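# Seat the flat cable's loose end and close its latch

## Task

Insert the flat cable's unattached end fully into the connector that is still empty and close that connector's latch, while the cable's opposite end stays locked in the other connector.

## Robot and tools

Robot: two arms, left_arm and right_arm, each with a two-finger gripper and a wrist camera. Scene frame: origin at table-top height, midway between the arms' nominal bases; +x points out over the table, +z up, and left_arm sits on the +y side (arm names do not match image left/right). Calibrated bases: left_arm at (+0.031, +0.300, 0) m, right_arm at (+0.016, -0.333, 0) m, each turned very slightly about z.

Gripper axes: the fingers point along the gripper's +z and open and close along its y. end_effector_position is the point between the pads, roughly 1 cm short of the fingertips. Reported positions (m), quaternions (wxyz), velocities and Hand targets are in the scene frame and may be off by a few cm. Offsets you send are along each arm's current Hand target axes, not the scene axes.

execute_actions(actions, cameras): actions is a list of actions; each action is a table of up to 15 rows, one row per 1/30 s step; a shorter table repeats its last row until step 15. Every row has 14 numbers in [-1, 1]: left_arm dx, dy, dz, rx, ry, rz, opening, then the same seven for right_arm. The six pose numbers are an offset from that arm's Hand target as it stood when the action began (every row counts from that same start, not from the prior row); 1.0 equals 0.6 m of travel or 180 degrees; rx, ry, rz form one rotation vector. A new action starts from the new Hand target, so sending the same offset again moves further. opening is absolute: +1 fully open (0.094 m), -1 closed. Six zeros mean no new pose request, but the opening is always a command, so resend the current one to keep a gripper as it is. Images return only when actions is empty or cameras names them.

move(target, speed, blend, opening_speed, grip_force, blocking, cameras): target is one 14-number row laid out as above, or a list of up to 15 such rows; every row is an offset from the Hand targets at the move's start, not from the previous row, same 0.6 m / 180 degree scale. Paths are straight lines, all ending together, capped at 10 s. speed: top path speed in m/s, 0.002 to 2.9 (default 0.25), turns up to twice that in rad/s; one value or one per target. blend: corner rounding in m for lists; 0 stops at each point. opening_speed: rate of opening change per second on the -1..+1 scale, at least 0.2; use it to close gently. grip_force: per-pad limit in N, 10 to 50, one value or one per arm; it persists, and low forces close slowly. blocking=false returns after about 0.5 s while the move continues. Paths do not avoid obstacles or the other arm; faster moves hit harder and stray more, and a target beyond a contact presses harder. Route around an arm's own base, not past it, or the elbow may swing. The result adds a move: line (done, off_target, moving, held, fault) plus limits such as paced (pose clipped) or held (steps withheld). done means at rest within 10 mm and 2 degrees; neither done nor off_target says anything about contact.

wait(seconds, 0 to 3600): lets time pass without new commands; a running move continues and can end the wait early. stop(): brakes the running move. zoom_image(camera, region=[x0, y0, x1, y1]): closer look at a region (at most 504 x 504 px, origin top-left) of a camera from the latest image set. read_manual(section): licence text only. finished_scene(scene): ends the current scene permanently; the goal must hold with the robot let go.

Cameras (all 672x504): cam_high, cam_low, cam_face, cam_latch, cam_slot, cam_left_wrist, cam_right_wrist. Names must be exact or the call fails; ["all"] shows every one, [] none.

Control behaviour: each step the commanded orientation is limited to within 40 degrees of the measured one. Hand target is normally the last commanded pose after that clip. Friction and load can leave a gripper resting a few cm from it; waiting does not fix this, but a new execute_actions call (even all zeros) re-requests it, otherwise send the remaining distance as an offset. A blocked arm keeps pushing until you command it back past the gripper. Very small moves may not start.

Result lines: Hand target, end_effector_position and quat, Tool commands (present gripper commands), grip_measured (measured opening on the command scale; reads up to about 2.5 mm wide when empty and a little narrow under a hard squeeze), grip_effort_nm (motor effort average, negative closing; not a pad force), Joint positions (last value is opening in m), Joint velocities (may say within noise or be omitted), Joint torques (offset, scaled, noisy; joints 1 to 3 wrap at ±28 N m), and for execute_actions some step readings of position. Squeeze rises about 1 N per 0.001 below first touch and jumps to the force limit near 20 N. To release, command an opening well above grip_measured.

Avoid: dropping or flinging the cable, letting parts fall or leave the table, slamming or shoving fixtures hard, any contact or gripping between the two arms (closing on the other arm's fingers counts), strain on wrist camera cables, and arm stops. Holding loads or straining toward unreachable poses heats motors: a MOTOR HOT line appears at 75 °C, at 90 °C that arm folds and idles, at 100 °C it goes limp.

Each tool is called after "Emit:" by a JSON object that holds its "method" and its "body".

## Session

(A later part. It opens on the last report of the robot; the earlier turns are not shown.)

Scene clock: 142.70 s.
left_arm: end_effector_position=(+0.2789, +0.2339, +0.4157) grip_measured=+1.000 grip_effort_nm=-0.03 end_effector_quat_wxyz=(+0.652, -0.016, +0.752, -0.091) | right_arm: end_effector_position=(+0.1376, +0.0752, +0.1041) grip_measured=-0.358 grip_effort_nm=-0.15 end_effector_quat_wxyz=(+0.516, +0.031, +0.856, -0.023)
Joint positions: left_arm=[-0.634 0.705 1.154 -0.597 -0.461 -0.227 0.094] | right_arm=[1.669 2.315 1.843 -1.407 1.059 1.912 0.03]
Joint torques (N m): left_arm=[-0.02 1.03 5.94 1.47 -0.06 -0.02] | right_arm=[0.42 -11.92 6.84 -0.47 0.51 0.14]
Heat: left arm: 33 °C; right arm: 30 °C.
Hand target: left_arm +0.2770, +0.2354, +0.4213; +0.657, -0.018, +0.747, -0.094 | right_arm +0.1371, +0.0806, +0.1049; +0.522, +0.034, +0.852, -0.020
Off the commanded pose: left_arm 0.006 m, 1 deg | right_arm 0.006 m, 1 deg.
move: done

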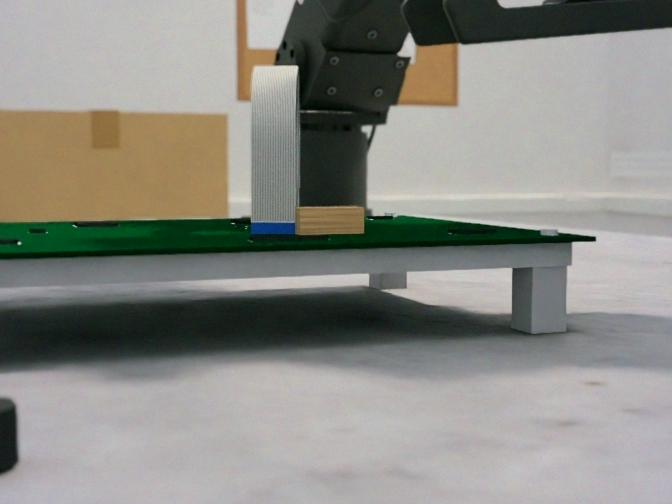

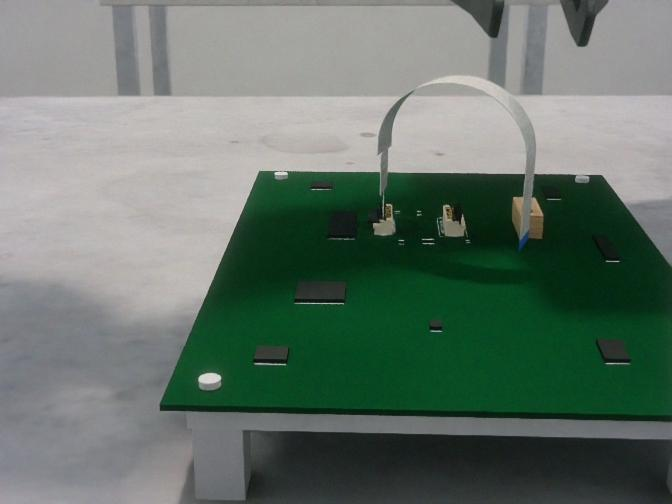

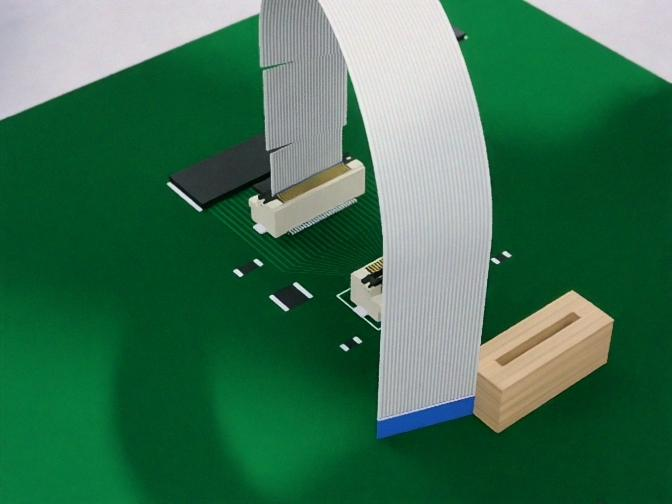

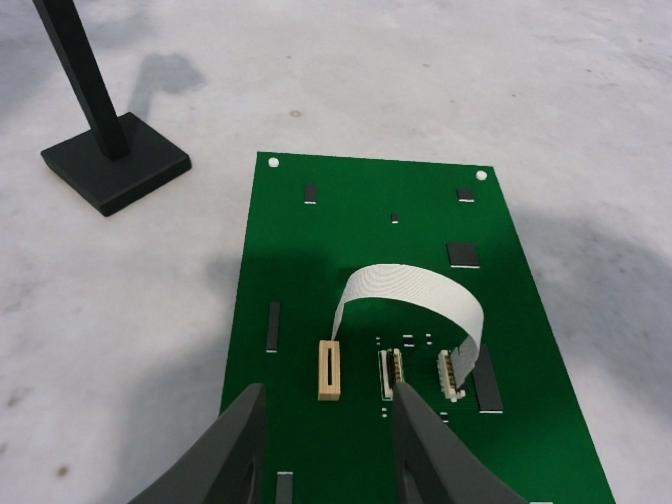

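Emit:
{"method": "move", "body": {"target": [0,0,0,0,0,0,1,-0.0157,0.0045,0.104,0,0,0,-0.36], "speed": 0.1, "cameras": ["cam_face","cam_latch","cam_slot","cam_right_wrist"]}}

Scene clock: 159.23 s.
left_arm: end_effector_position=(+0.2789, +0.2339, +0.4157) grip_measured=+1.000 grip_effort_nm=-0.03 end_effector_quat_wxyz=(+0.652, -0.016, +0.752, -0.091) | right_arm: end_effector_position=(+0.1925, +0.0796, +0.0675) grip_measured=-0.358 grip_effort_nm=-0.15 end_effector_quat_wxyz=(+0.511, +0.027, +0.859, -0.033)
Joint positions: left_arm=[-0.634 0.705 1.154 -0.597 -0.461 -0.227 0.094] | right_arm=[1.537 2.315 1.711 -1.059 1.072 1.642 0.03]
Joint torques (N m): left_arm=[-0.03 1.01 5.93 1.46 -0.07 -0.02] | right_arm=[-0.58 -18.22 3.66 0.2 0.65 -0.09]
Heat: left arm: 34 °C; right arm: 33 °C.
Hand target: left_arm +0.2770, +0.2354, +0.4213; +0.657, -0.018, +0.747, -0.094 | right_arm +0.1970, +0.0786, +0.0849; +0.522, +0.034, +0.852, -0.020
Off the commanded pose: left_arm 0.006 m, 1 deg | right_arm 0.018 m, 2 deg.
move: off_target (right_arm)

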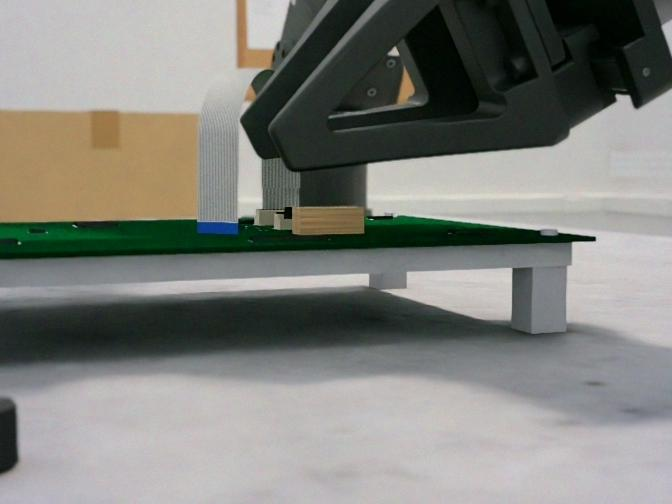

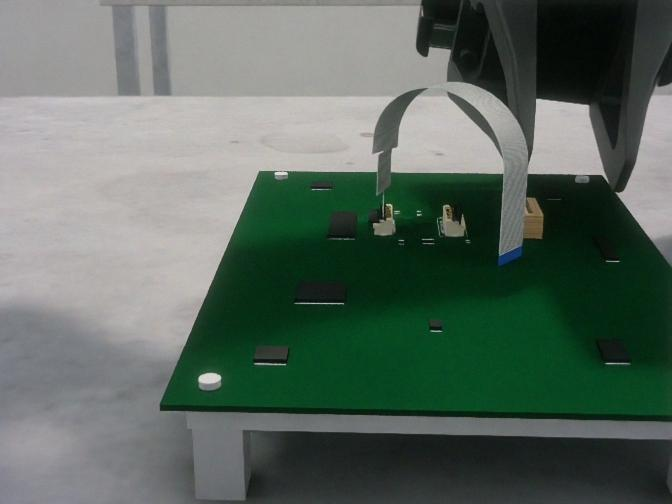

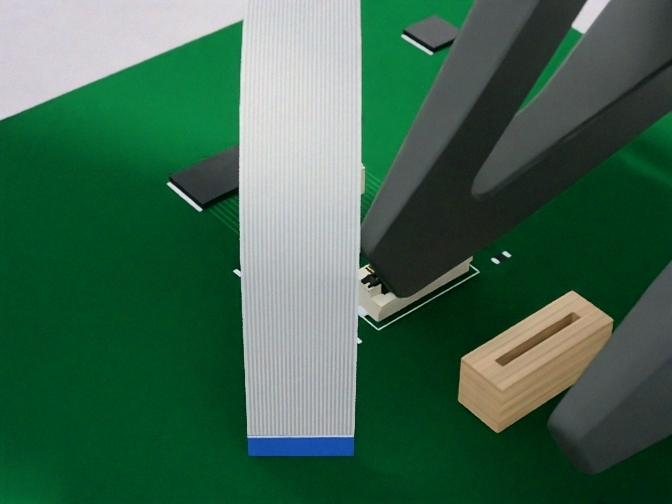

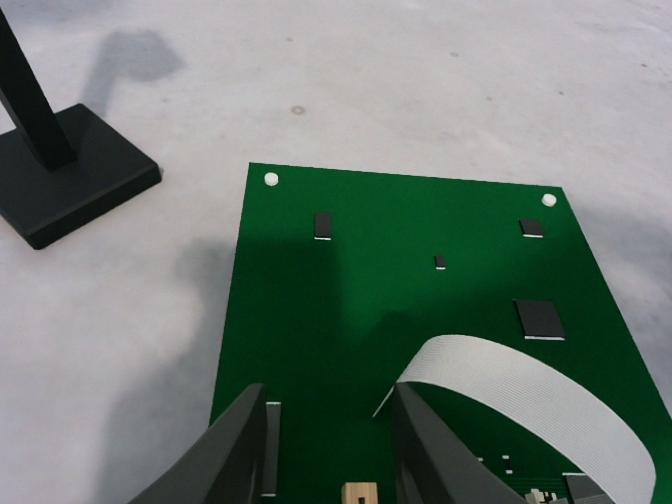

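Emit:
{"method": "move", "body": {"target": [[0,0,0,0,0,0,1,0,0,-0.11,0,0,0,-0.15],[0,0,0,0,0,0,1,0,-0.013,-0.11,0,0,0,-0.15]], "speed": 0.1, "cameras": ["cam_face","cam_latch","cam_right_wrist"]}}

Scene clock: 164.70 s.
left_arm: end_effector_position=(+0.2789, +0.2339, +0.4157) grip_measured=+1.000 grip_effort_nm=-0.03 end_effector_quat_wxyz=(+0.652, -0.016, +0.752, -0.091) | right_arm: end_effector_position=(+0.1394, +0.0779, +0.1136) grip_measured=-0.152 grip_effort_nm=0.08 end_effector_quat_wxyz=(+0.515, +0.036, +0.856, -0.021)
Joint positions: left_arm=[-0.634 0.705 1.154 -0.597 -0.461 -0.227 0.094] | right_arm=[1.664 2.315 1.884 -1.44 1.059 1.914 0.04]
Joint torques (N m): left_arm=[-0.02 1.05 5.9 1.47 -0.06 -0.01] | right_arm=[0.75 -14.72 3.44 -0.36 0.53 0.16]
Heat: left arm: 34 °C; right arm: 35 °C.
Hand target: left_arm +0.2770, +0.2354, +0.4213; +0.657, -0.018, +0.747, -0.094 | right_arm +0.1378, +0.0754, +0.1149; +0.522, +0.034, +0.852, -0.020
Off the commanded pose: left_arm 0.006 m, 1 deg | right_arm 0.003 m, 1 deg.
move: done

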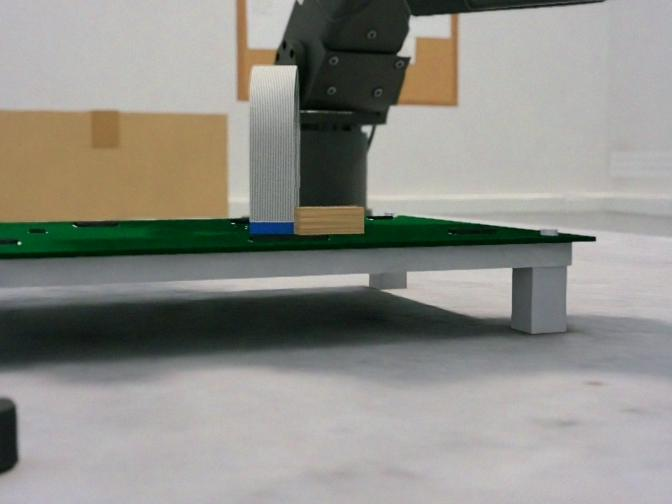

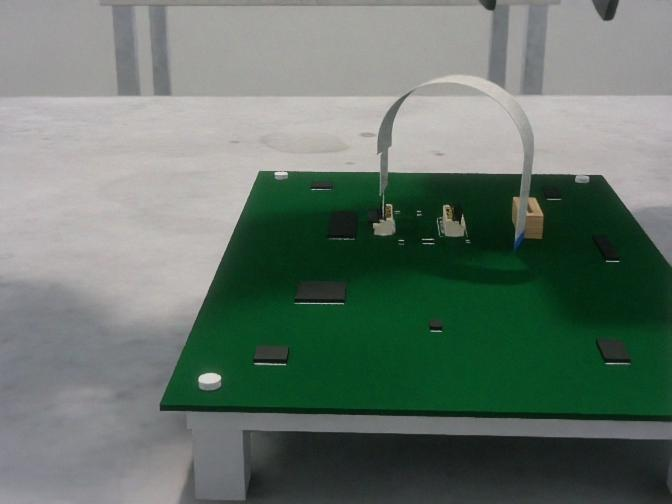

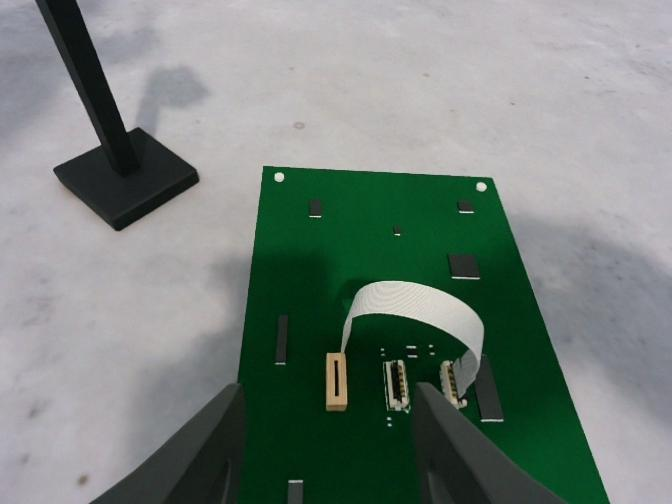

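Emit:
{"method": "move", "body": {"target": [[0,0,0,0,0,0,1,0,-0.016,0.02,0,0,0,-0.15],[0,0,0,0,0,0,1,-0.0012,-0.0088,0.1127,0,0,0,-0.15]], "speed": 0.08, "cameras": ["cam_face","cam_latch","cam_slot","cam_right_wrist"]}}

Scene clock: 171.17 s.
left_arm: end_effector_position=(+0.2789, +0.2339, +0.4157) grip_measured=+1.000 grip_effort_nm=-0.03 end_effector_quat_wxyz=(+0.652, -0.016, +0.752, -0.091) | right_arm: end_effector_position=(+0.1931, +0.0661, +0.0643) grip_measured=-0.152 grip_effort_nm=0.09 end_effector_quat_wxyz=(+0.511, +0.024, +0.858, -0.037)
Joint positions: left_arm=[-0.634 0.705 1.154 -0.597 -0.461 -0.227 0.094] | right_arm=[1.534 2.273 1.624 -1.017 1.073 1.634 0.04]
Joint torques (N m): left_arm=[-0.03 1.03 5.94 1.47 -0.06 -0.01] | right_arm=[-0.59 -18.63 3.47 0.11 0.67 -0.05]
Heat: left arm: 34 °C; right arm: 36 °C.
Hand target: left_arm +0.2770, +0.2354, +0.4213; +0.657, -0.018, +0.747, -0.094 | right_arm +0.1977, +0.0654, +0.0847; +0.522, +0.034, +0.852, -0.020
Off the commanded pose: left_arm 0.006 m, 1 deg | right_arm 0.021 m, 3 deg.
move: off_target (right_arm)

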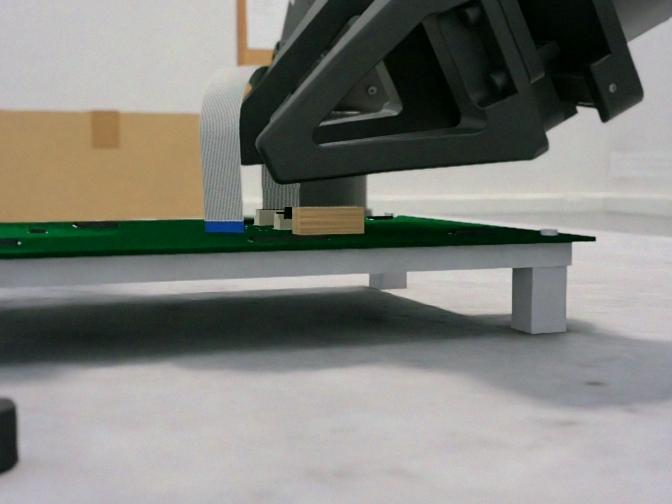

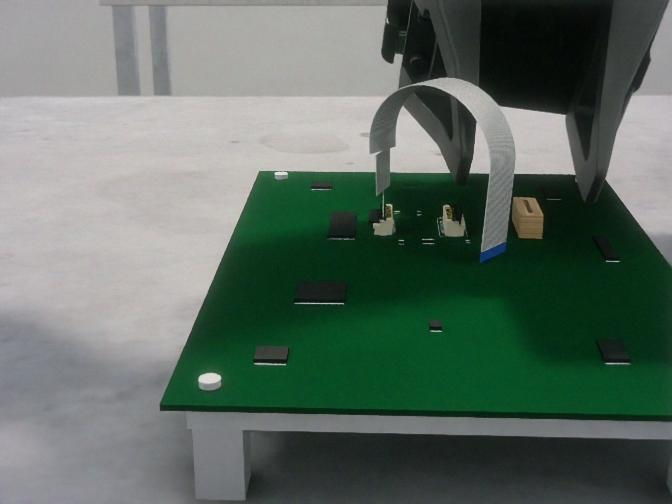

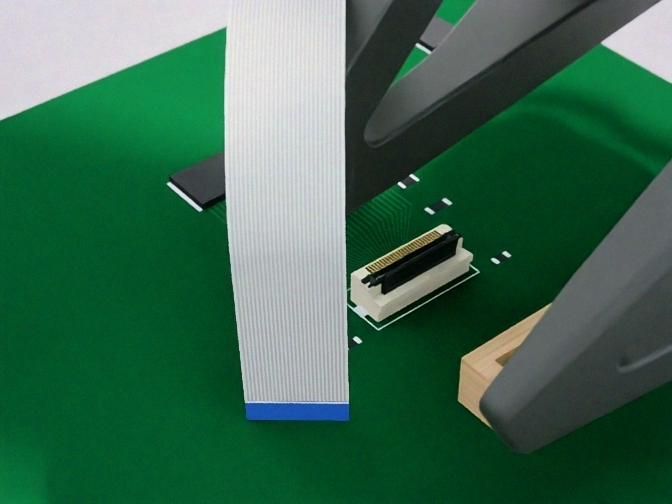

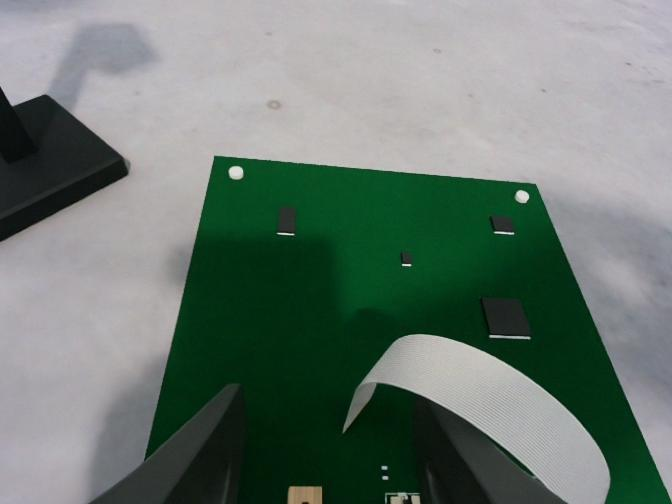

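Emit:
{"method": "move", "body": {"target": [[0,0,0,0,0,0,1,0.0008,0,-0.112,0,0,0,-0.15],[0,0,0,0,0,0,1,0.06,0,-0.082,0,0,0,-0.15]], "speed": 0.1, "cameras": ["cam_face","cam_latch","cam_right_wrist"]}}

Scene clock: 201.33 s.
left_arm: end_effector_position=(+0.2789, +0.2339, +0.4157) grip_measured=+1.000 grip_effort_nm=-0.03 end_effector_quat_wxyz=(+0.652, -0.016, +0.752, -0.091) | right_arm: end_effector_position=(+0.1381, +0.0708, +0.0815) grip_measured=-0.152 grip_effort_nm=0.09 end_effector_quat_wxyz=(+0.514, +0.039, +0.857, -0.017)
Joint positions: left_arm=[-0.634 0.705 1.154 -0.597 -0.461 -0.227 0.094] | right_arm=[1.668 2.315 1.755 -1.307 1.055 1.921 0.04]
Joint torques (N m): left_arm=[-0.02 1.09 5.89 1.46 -0.06 -0.03] | right_arm=[0.66 -12.41 3.77 -0.24 0.56 0.1]
Heat: left arm: 34 °C; right arm: 36 °C.
Hand target: left_arm +0.2770, +0.2354, +0.4213; +0.657, -0.018, +0.747, -0.094 | right_arm +0.1377, +0.0702, +0.0752; +0.522, +0.034, +0.852, -0.020
Off the commanded pose: left_arm 0.006 m, 1 deg | right_arm 0.006 m, 1 deg.
move: done

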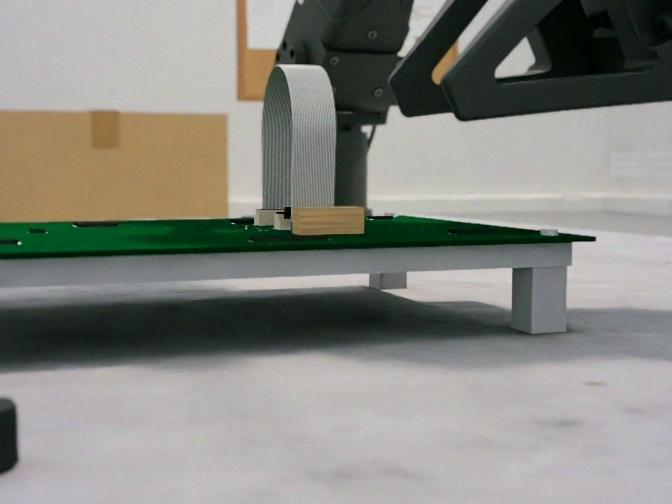

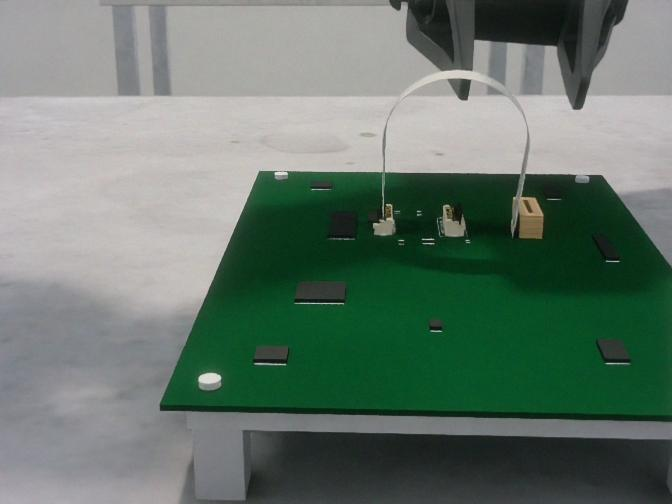

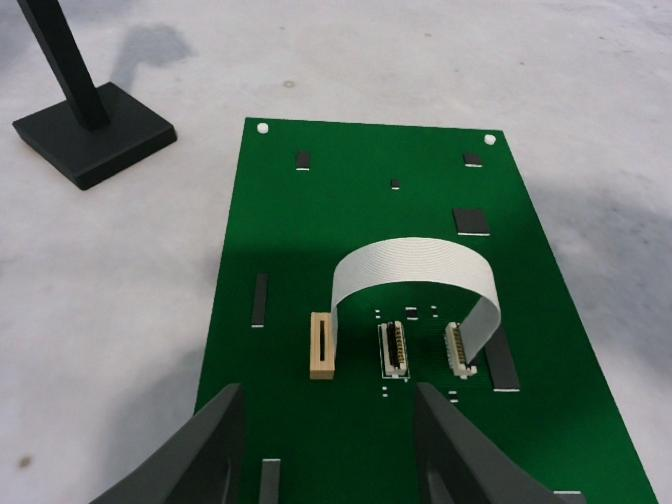

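Emit:
{"method": "move", "body": {"target": [0,0,0,0,0,0,1,0.0327,0,0.0166,0,0,0,-0.15], "speed": 0.06}}

Scene clock: 207.13 s.
left_arm: end_effector_position=(+0.2789, +0.2339, +0.4157) grip_measured=+1.000 grip_effort_nm=-0.03 end_effector_quat_wxyz=(+0.652, -0.016, +0.752, -0.091) | right_arm: end_effector_position=(+0.1381, +0.0716, +0.0602) grip_measured=-0.152 grip_effort_nm=0.08 end_effector_quat_wxyz=(+0.514, +0.040, +0.857, -0.016)
Joint positions: left_arm=[-0.634 0.705 1.154 -0.597 -0.461 -0.227 0.094] | right_arm=[1.668 2.347 1.723 -1.24 1.055 1.921 0.04]
Joint torques (N m): left_arm=[-0.01 1.06 5.89 1.46 -0.06 -0.02] | right_arm=[0.49 -12.12 3.49 -0.2 0.57 0.13]
Heat: left arm: 34 °C; right arm: 36 °C.
Hand target: left_arm +0.2770, +0.2354, +0.4213; +0.657, -0.018, +0.747, -0.094 | right_arm +0.1377, +0.0702, +0.0532; +0.522, +0.034, +0.852, -0.020
Off the commanded pose: left_arm 0.006 m, 1 deg | right_arm 0.007 m, 1 deg.
move: done

Emit:
{"method": "move", "body": {"target": [0,0,0,0,0,0,1,-0.0278,0,0.0327,0,0,0,-0.15], "speed": 0.06, "cameras": ["cam_face","cam_latch","cam_right_wrist"]}}

Scene clock: 211.17 s.
left_arm: end_effector_position=(+0.2789, +0.2339, +0.4157) grip_measured=+1.000 grip_effort_nm=-0.03 end_effector_quat_wxyz=(+0.652, -0.016, +0.752, -0.091) | right_arm: end_effector_position=(+0.1600, +0.0674, +0.0481) grip_measured=-0.152 grip_effort_nm=0.09 end_effector_quat_wxyz=(+0.517, +0.029, +0.855, -0.033)
Joint positions: left_arm=[-0.634 0.705 1.154 -0.597 -0.461 -0.227 0.094] | right_arm=[1.617 2.347 1.668 -1.137 1.073 1.819 0.04]
Joint torques (N m): left_arm=[-0.02 1.01 5.94 1.45 -0.07 -0.01] | right_arm=[-0.14 -16.99 3.22 -0.01 0.54 -0.05]
Heat: left arm: 34 °C; right arm: 37 °C.
Hand target: left_arm +0.2770, +0.2354, +0.4213; +0.657, -0.018, +0.747, -0.094 | right_arm +0.1626, +0.0683, +0.0591; +0.522, +0.034, +0.852, -0.020
Off the commanded pose: left_arm 0.006 m, 1 deg | right_arm 0.011 m, 2 deg.
move: off_target (right_arm)

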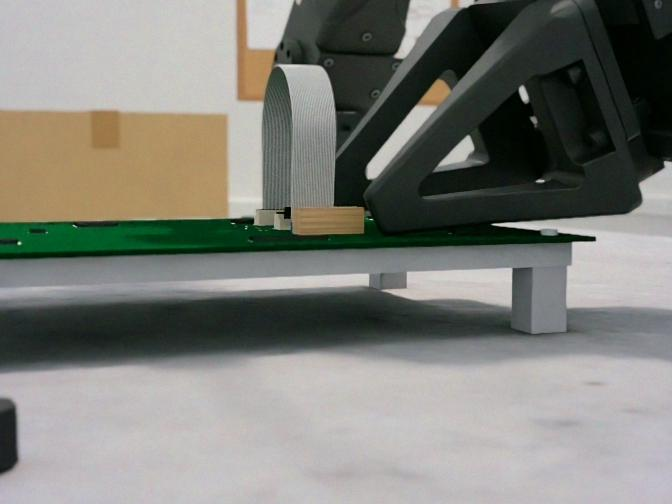

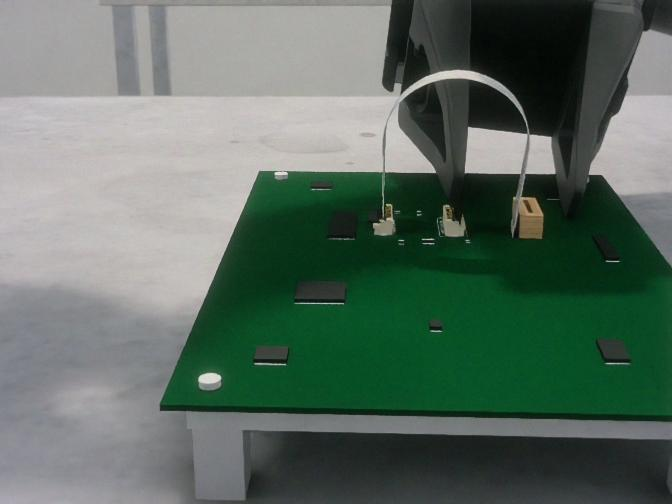

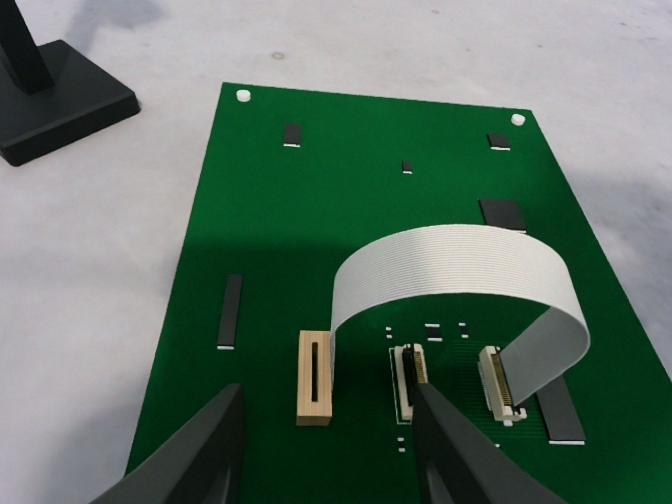

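Emit:
{"method": "move", "body": {"target": [0,0,0,0,0,0,1,-0.0119,0,-0.0061,0,0,0,-0.3], "speed": 0.06}}

Scene clock: 215.30 s.
left_arm: end_effector_position=(+0.2789, +0.2339, +0.4157) grip_measured=+1.000 grip_effort_nm=-0.04 end_effector_quat_wxyz=(+0.652, -0.016, +0.752, -0.091) | right_arm: end_effector_position=(+0.1600, +0.0678, +0.0479) grip_measured=-0.297 grip_effort_nm=-0.15 end_effector_quat_wxyz=(+0.517, +0.028, +0.855, -0.033)
Joint positions: left_arm=[-0.634 0.705 1.154 -0.597 -0.461 -0.227 0.094] | right_arm=[1.617 2.347 1.668 -1.134 1.073 1.815 0.033]
Joint torques (N m): left_arm=[-0.06 1.05 5.89 1.47 -0.06 -0.01] | right_arm=[-0.36 -18.41 3.78 -0.26 0.56 -0.1]
Heat: left arm: 35 °C; right arm: 38 °C.
Hand target: left_arm +0.2770, +0.2354, +0.4213; +0.657, -0.018, +0.747, -0.094 | right_arm +0.1626, +0.0682, +0.0671; +0.522, +0.034, +0.852, -0.020
Off the commanded pose: left_arm 0.006 m, 1 deg | right_arm 0.019 m, 2 deg.
move: off_target (right_arm)

Emit:
{"method": "move", "body": {"target": [0,0,0,0,0,0,1,-0.0067,0,-0.0034,0,0,0,-0.3], "speed": 0.06}}

Scene clock: 217.47 s.
left_arm: end_effector_position=(+0.2789, +0.2339, +0.4157) grip_measured=+1.000 grip_effort_nm=-0.03 end_effector_quat_wxyz=(+0.652, -0.016, +0.752, -0.091) | right_arm: end_effector_position=(+0.1600, +0.0667, +0.0482) grip_measured=-0.298 grip_effort_nm=-0.15 end_effector_quat_wxyz=(+0.517, +0.025, +0.855, -0.036)
Joint positions: left_arm=[-0.634 0.705 1.154 -0.597 -0.461 -0.227 0.094] | right_arm=[1.617 2.347 1.668 -1.141 1.073 1.813 0.033]
Joint torques (N m): left_arm=[-0.01 1.06 5.91 1.46 -0.07 -0.01] | right_arm=[-0.34 -19.32 4.21 -0.32 0.58 -0.06]
Heat: left arm: 35 °C; right arm: 39 °C.
Hand target: left_arm +0.2770, +0.2354, +0.4213; +0.657, -0.018, +0.747, -0.094 | right_arm +0.1626, +0.0682, +0.0716; +0.522, +0.033, +0.852, -0.020
Off the commanded pose: left_arm 0.006 m, 1 deg | right_arm 0.024 m, 2 deg.
move: off_target (right_arm)

Emit:
{"method": "move", "body": {"target": [0,0,0,0,0,0,1,-0.009,0,-0.0045,0,0,0,-0.3], "speed": 0.06}}

Scene clock: 224.03 s.
left_arm: end_effector_position=(+0.2789, +0.2339, +0.4157) grip_measured=+1.000 grip_effort_nm=-0.03 end_effector_quat_wxyz=(+0.652, -0.016, +0.752, -0.091) | right_arm: end_effector_position=(+0.1601, +0.0649, +0.0545) grip_measured=-0.298 grip_effort_nm=-0.15 end_effector_quat_wxyz=(+0.517, +0.024, +0.855, -0.038)
Joint positions: left_arm=[-0.634 0.705 1.154 -0.597 -0.461 -0.227 0.094] | right_arm=[1.617 2.332 1.668 -1.16 1.073 1.813 0.033]
Joint torques (N m): left_arm=[-0.09 1.07 5.94 1.47 -0.07 -0.03] | right_arm=[-0.27 -18.63 5.05 -0.32 0.56 -0.04]
Heat: left arm: 35 °C; right arm: 41 °C.
Hand target: left_arm +0.2770, +0.2354, +0.4213; +0.657, -0.018, +0.747, -0.094 | right_arm +0.1626, +0.0682, +0.0776; +0.522, +0.034, +0.852, -0.020
Off the commanded pose: left_arm 0.006 m, 1 deg | right_arm 0.023 m, 2 deg.
move: off_target (right_arm)

Emit:
{"method": "move", "body": {"target": [0,0,0,0,0,0,1,-0.0352,0.0047,0.025,0,0,0,-0.3], "speed": 0.06, "cameras": ["cam_face","cam_latch","cam_slot","cam_right_wrist"]}}

Scene clock: 228.17 s.
left_arm: end_effector_position=(+0.2789, +0.2339, +0.4157) grip_measured=+1.000 grip_effort_nm=-0.03 end_effector_quat_wxyz=(+0.652, -0.016, +0.752, -0.091) | right_arm: end_effector_position=(+0.1819, +0.0671, +0.0676) grip_measured=-0.298 grip_effort_nm=-0.15 end_effector_quat_wxyz=(+0.512, +0.023, +0.858, -0.041)
Joint positions: left_arm=[-0.634 0.705 1.154 -0.597 -0.461 -0.227 0.094] | right_arm=[1.562 2.293 1.668 -1.105 1.073 1.698 0.033]
Joint torques (N m): left_arm=[-0.08 1.02 5.94 1.46 -0.06 -0.03] | right_arm=[-0.4 -18.76 4.12 0.09 0.65 -0.12]
Heat: left arm: 35 °C; right arm: 41 °C.
Hand target: left_arm +0.2770, +0.2354, +0.4213; +0.657, -0.018, +0.747, -0.094 | right_arm +0.1857, +0.0692, +0.0896; +0.522, +0.034, +0.852, -0.020
Off the commanded pose: left_arm 0.006 m, 1 deg | right_arm 0.022 m, 3 deg.
move: off_target (right_arm)

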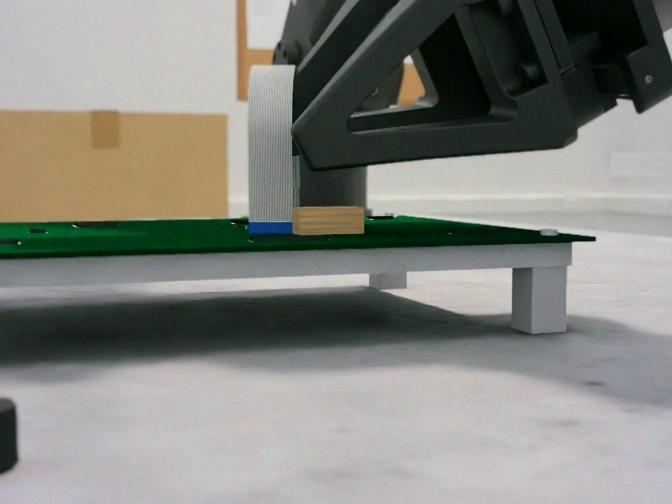

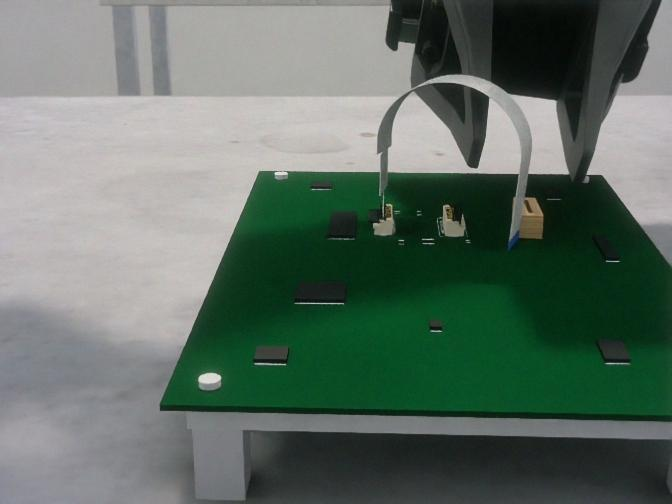

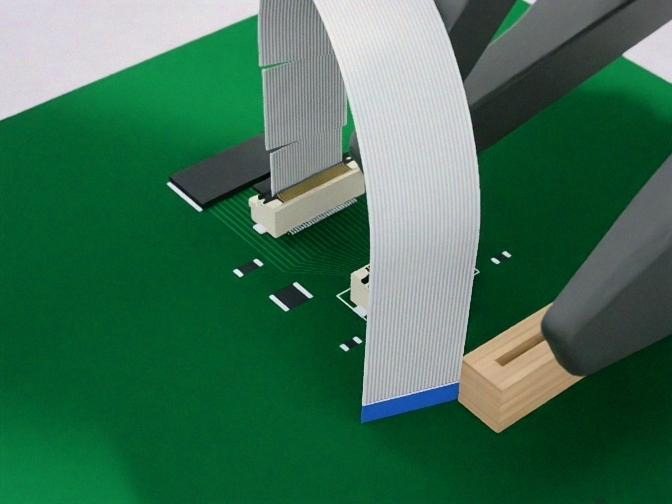

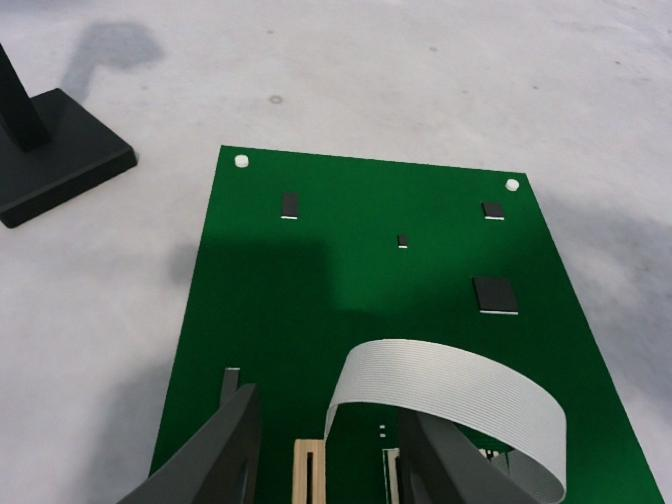

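Emit:
{"method": "move", "body": {"target": [0,0,0,0,0,0,1,0.0178,0,0.0091,0,0,0,-0.3], "speed": 0.05}}

Scene clock: 231.33 s.
left_arm: end_effector_position=(+0.2789, +0.2339, +0.4157) grip_measured=+1.000 grip_effort_nm=-0.03 end_effector_quat_wxyz=(+0.652, -0.016, +0.752, -0.091) | right_arm: end_effector_position=(+0.1820, +0.0702, +0.0644) grip_measured=-0.298 grip_effort_nm=-0.15 end_effector_quat_wxyz=(+0.512, +0.029, +0.858, -0.030)
Joint positions: left_arm=[-0.634 0.705 1.154 -0.597 -0.461 -0.227 0.094] | right_arm=[1.562 2.293 1.657 -1.067 1.073 1.697 0.033]
Joint torques (N m): left_arm=[-0.06 1.09 5.94 1.48 -0.06 -0.02] | right_arm=[-0.39 -16.87 3.59 0.1 0.7 -0.1]
Heat: left arm: 35 °C; right arm: 42 °C.
Hand target: left_arm +0.2770, +0.2354, +0.4213; +0.657, -0.018, +0.747, -0.094 | right_arm +0.1857, +0.0693, +0.0776; +0.522, +0.034, +0.852, -0.020
Off the commanded pose: left_arm 0.006 m, 1 deg | right_arm 0.014 m, 2 deg.
move: off_target (right_arm)

Another 9 mm.

Emit:
{"method": "move", "body": {"target": [0,0,0,0,0,0,1,0.0134,-0.003,0.0068,0,0,0,-0.3], "speed": 0.05, "cameras": ["cam_face","cam_latch","cam_right_wrist"]}}

Scene clock: 234.83 s.
left_arm: end_effector_position=(+0.2789, +0.2339, +0.4157) grip_measured=+1.000 grip_effort_nm=-0.03 end_effector_quat_wxyz=(+0.652, -0.016, +0.752, -0.091) | right_arm: end_effector_position=(+0.1819, +0.0686, +0.0583) grip_measured=-0.298 grip_effort_nm=-0.15 end_effector_quat_wxyz=(+0.512, +0.031, +0.858, -0.027)
Joint positions: left_arm=[-0.634 0.705 1.154 -0.597 -0.461 -0.227 0.094] | right_arm=[1.562 2.293 1.631 -1.034 1.073 1.696 0.033]
Joint torques (N m): left_arm=[-0.06 1.01 5.94 1.46 -0.06 -0.02] | right_arm=[-0.28 -16.27 3.62 0.08 0.69 -0.02]
Heat: left arm: 35 °C; right arm: 42 °C.
Hand target: left_arm +0.2770, +0.2354, +0.4213; +0.657, -0.018, +0.747, -0.094 | right_arm +0.1856, +0.0675, +0.0686; +0.522, +0.033, +0.852, -0.020
Off the commanded pose: left_arm 0.006 m, 1 deg | right_arm 0.011 m, 2 deg.
move: off_target (right_arm)

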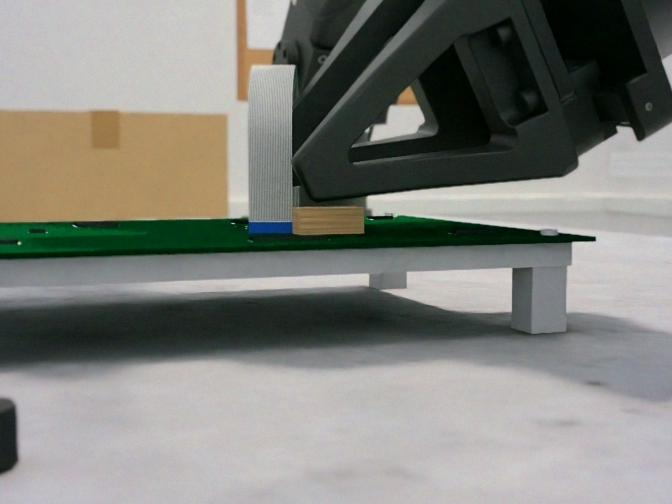

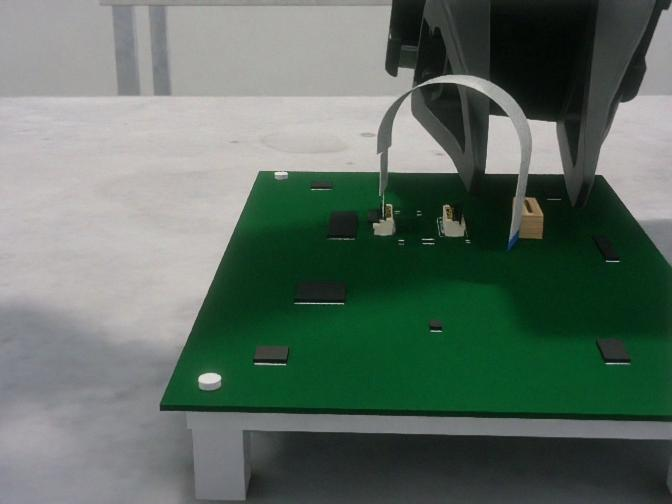

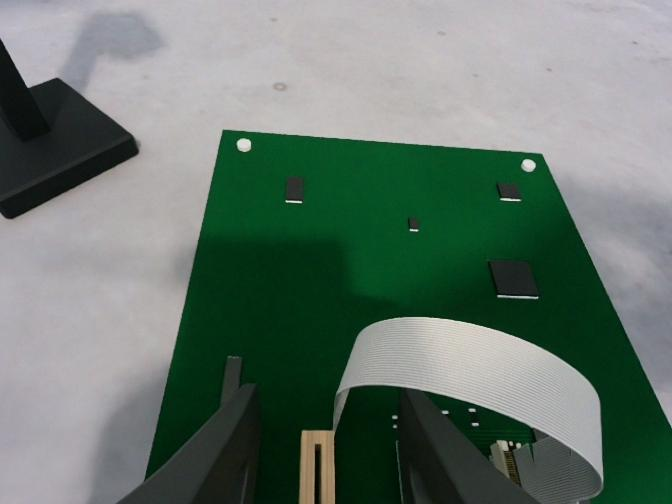

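Emit:
{"method": "move", "body": {"target": [0,0,0,0,0,0,1,-0.0173,-0.001,0.0268,0,0,0,-0.3], "speed": 0.05, "cameras": ["cam_face","cam_latch","cam_right_wrist"]}}

Scene clock: 238.40 s.
left_arm: end_effector_position=(+0.2789, +0.2339, +0.4157) grip_measured=+1.000 grip_effort_nm=-0.03 end_effector_quat_wxyz=(+0.652, -0.016, +0.752, -0.091) | right_arm: end_effector_position=(+0.2007, +0.0655, +0.0502) grip_measured=-0.298 grip_effort_nm=-0.15 end_effector_quat_wxyz=(+0.511, +0.024, +0.859, -0.036)
Joint positions: left_arm=[-0.634 0.705 1.154 -0.597 -0.461 -0.227 0.094] | right_arm=[1.516 2.286 1.587 -0.932 1.074 1.597 0.033]
Joint torques (N m): left_arm=[-0.03 1.03 5.91 1.48 -0.06 -0.01] | right_arm=[-0.36 -18.62 3.52 0.24 0.7 -0.07]
Heat: left arm: 35 °C; right arm: 42 °C.
Hand target: left_arm +0.2770, +0.2354, +0.4213; +0.657, -0.018, +0.747, -0.094 | right_arm +0.2046, +0.0654, +0.0705; +0.522, +0.034, +0.852, -0.020
Off the commanded pose: left_arm 0.006 m, 1 deg | right_arm 0.021 m, 3 deg.
move: off_target (right_arm)

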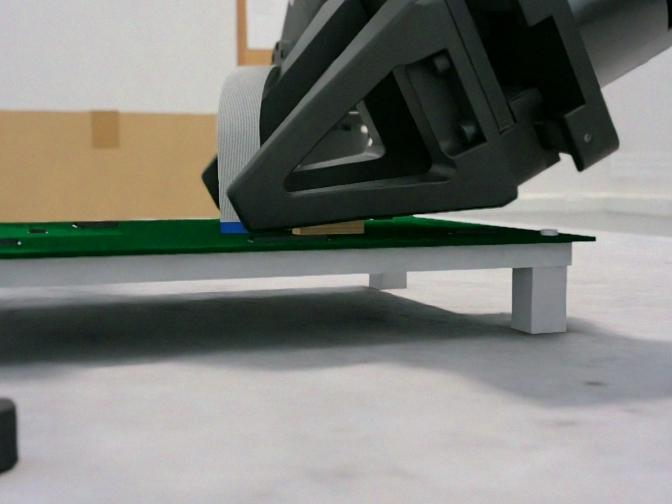

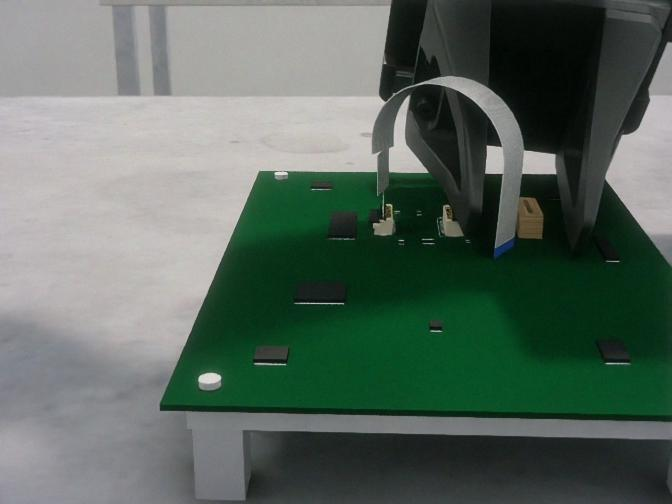

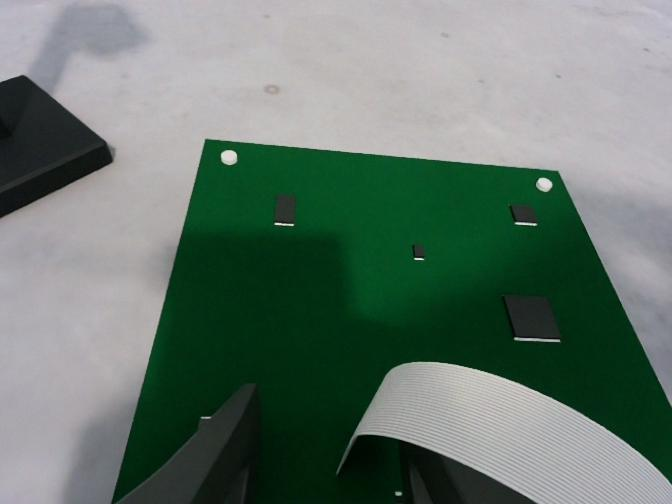

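Emit:
{"method": "move", "body": {"target": [0,0,0,0,0,0,1,-0.0148,0.004,-0.0045,0,0,0,-0.3], "speed": 0.05, "cameras": ["cam_face","cam_latch","cam_slot"]}}

Scene clock: 243.80 s.
left_arm: end_effector_position=(+0.2789, +0.2339, +0.4157) grip_measured=+1.000 grip_effort_nm=-0.04 end_effector_quat_wxyz=(+0.652, -0.016, +0.752, -0.091) | right_arm: end_effector_position=(+0.2007, +0.0658, +0.0542) grip_measured=-0.298 grip_effort_nm=-0.15 end_effector_quat_wxyz=(+0.511, +0.022, +0.859, -0.035)
Joint positions: left_arm=[-0.634 0.705 1.154 -0.597 -0.461 -0.227 0.094] | right_arm=[1.516 2.276 1.587 -0.934 1.074 1.586 0.033]
Joint torques (N m): left_arm=[-0.02 1.05 5.9 1.47 -0.07 -0.02] | right_arm=[-0.76 -18.48 5.16 -0.01 0.69 -0.06]
Heat: left arm: 35 °C; right arm: 43 °C.
Hand target: left_arm +0.2770, +0.2354, +0.4213; +0.657, -0.018, +0.747, -0.094 | right_arm +0.2064, +0.0676, +0.0796; +0.522, +0.034, +0.852, -0.020
Off the commanded pose: left_arm 0.006 m, 1 deg | right_arm 0.026 m, 3 deg.
move: off_target (right_arm)

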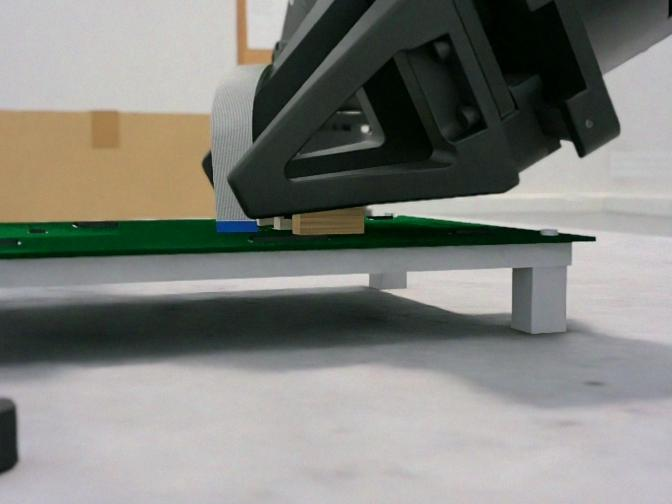

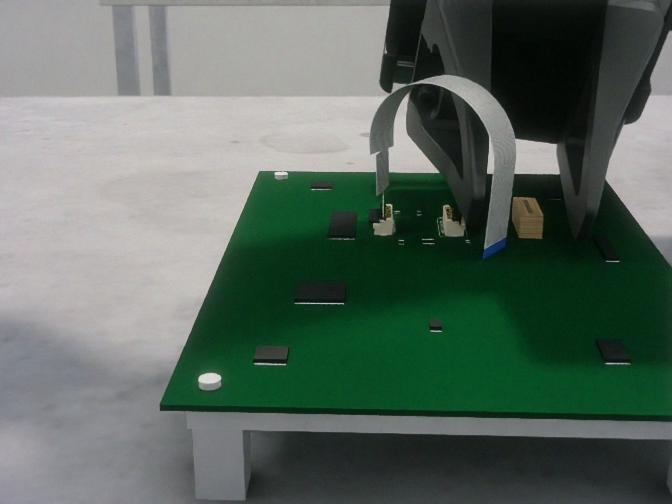

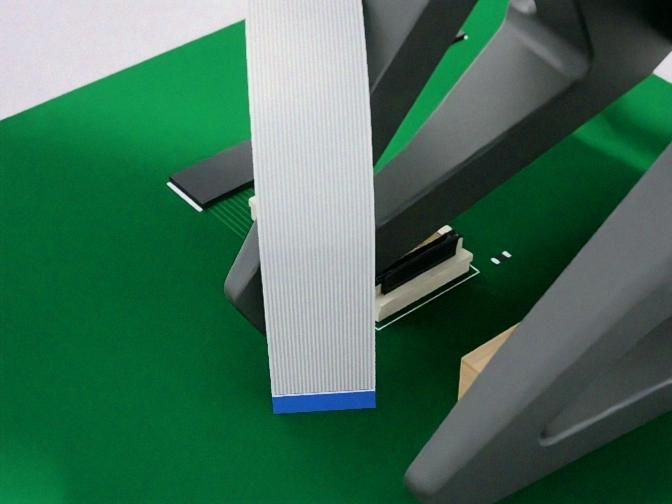

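Emit:
{"method": "move", "body": {"target": [0,0,0,0,0,0,1,-0.0103,0.003,-0.0025,0,0,0,-0.3], "speed": 0.05, "cameras": ["cam_face","cam_latch","cam_slot"]}}

Scene clock: 248.00 s.
left_arm: end_effector_position=(+0.2789, +0.2339, +0.4157) grip_measured=+1.000 grip_effort_nm=-0.03 end_effector_quat_wxyz=(+0.652, -0.016, +0.752, -0.091) | right_arm: end_effector_position=(+0.2023, +0.0631, +0.0569) grip_measured=-0.298 grip_effort_nm=-0.15 end_effector_quat_wxyz=(+0.510, +0.018, +0.859, -0.042)
Joint positions: left_arm=[-0.634 0.705 1.154 -0.597 -0.461 -0.227 0.094] | right_arm=[1.512 2.27 1.587 -0.949 1.074 1.578 0.033]
Joint torques (N m): left_arm=[-0.05 1.05 5.96 1.48 -0.06 -0.02] | right_arm=[-0.65 -18.54 6.43 0.01 0.69 -0.06]
Heat: left arm: 35 °C; right arm: 43 °C.
Hand target: left_arm +0.2770, +0.2354, +0.4213; +0.657, -0.018, +0.747, -0.094 | right_arm +0.2080, +0.0693, +0.0859; +0.522, +0.034, +0.852, -0.020
Off the commanded pose: left_arm 0.006 m, 1 deg | right_arm 0.030 m, 3 deg.
move: off_target (right_arm)

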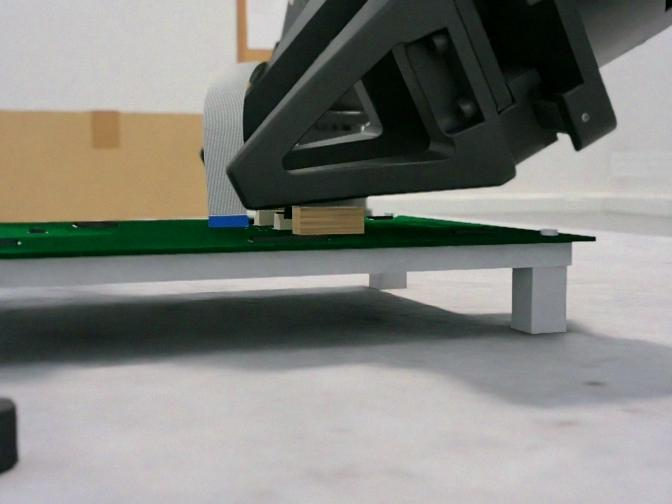

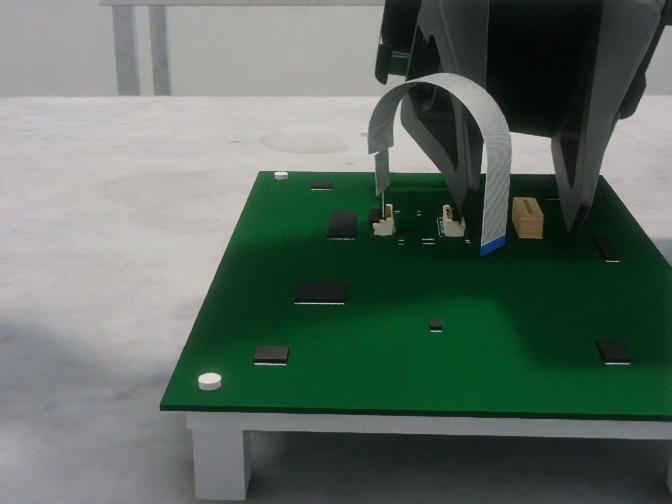

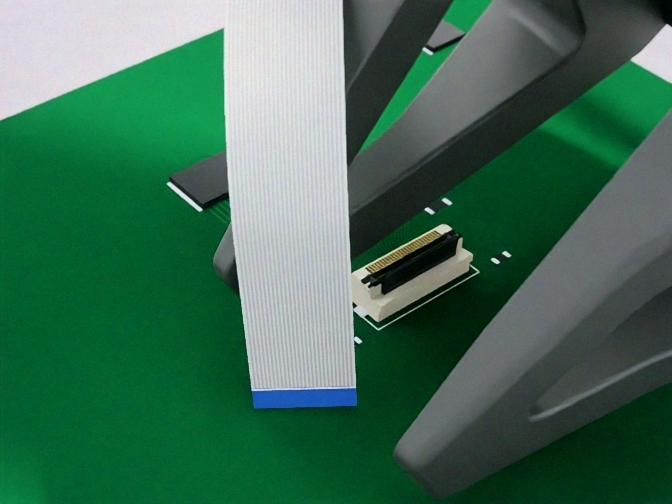

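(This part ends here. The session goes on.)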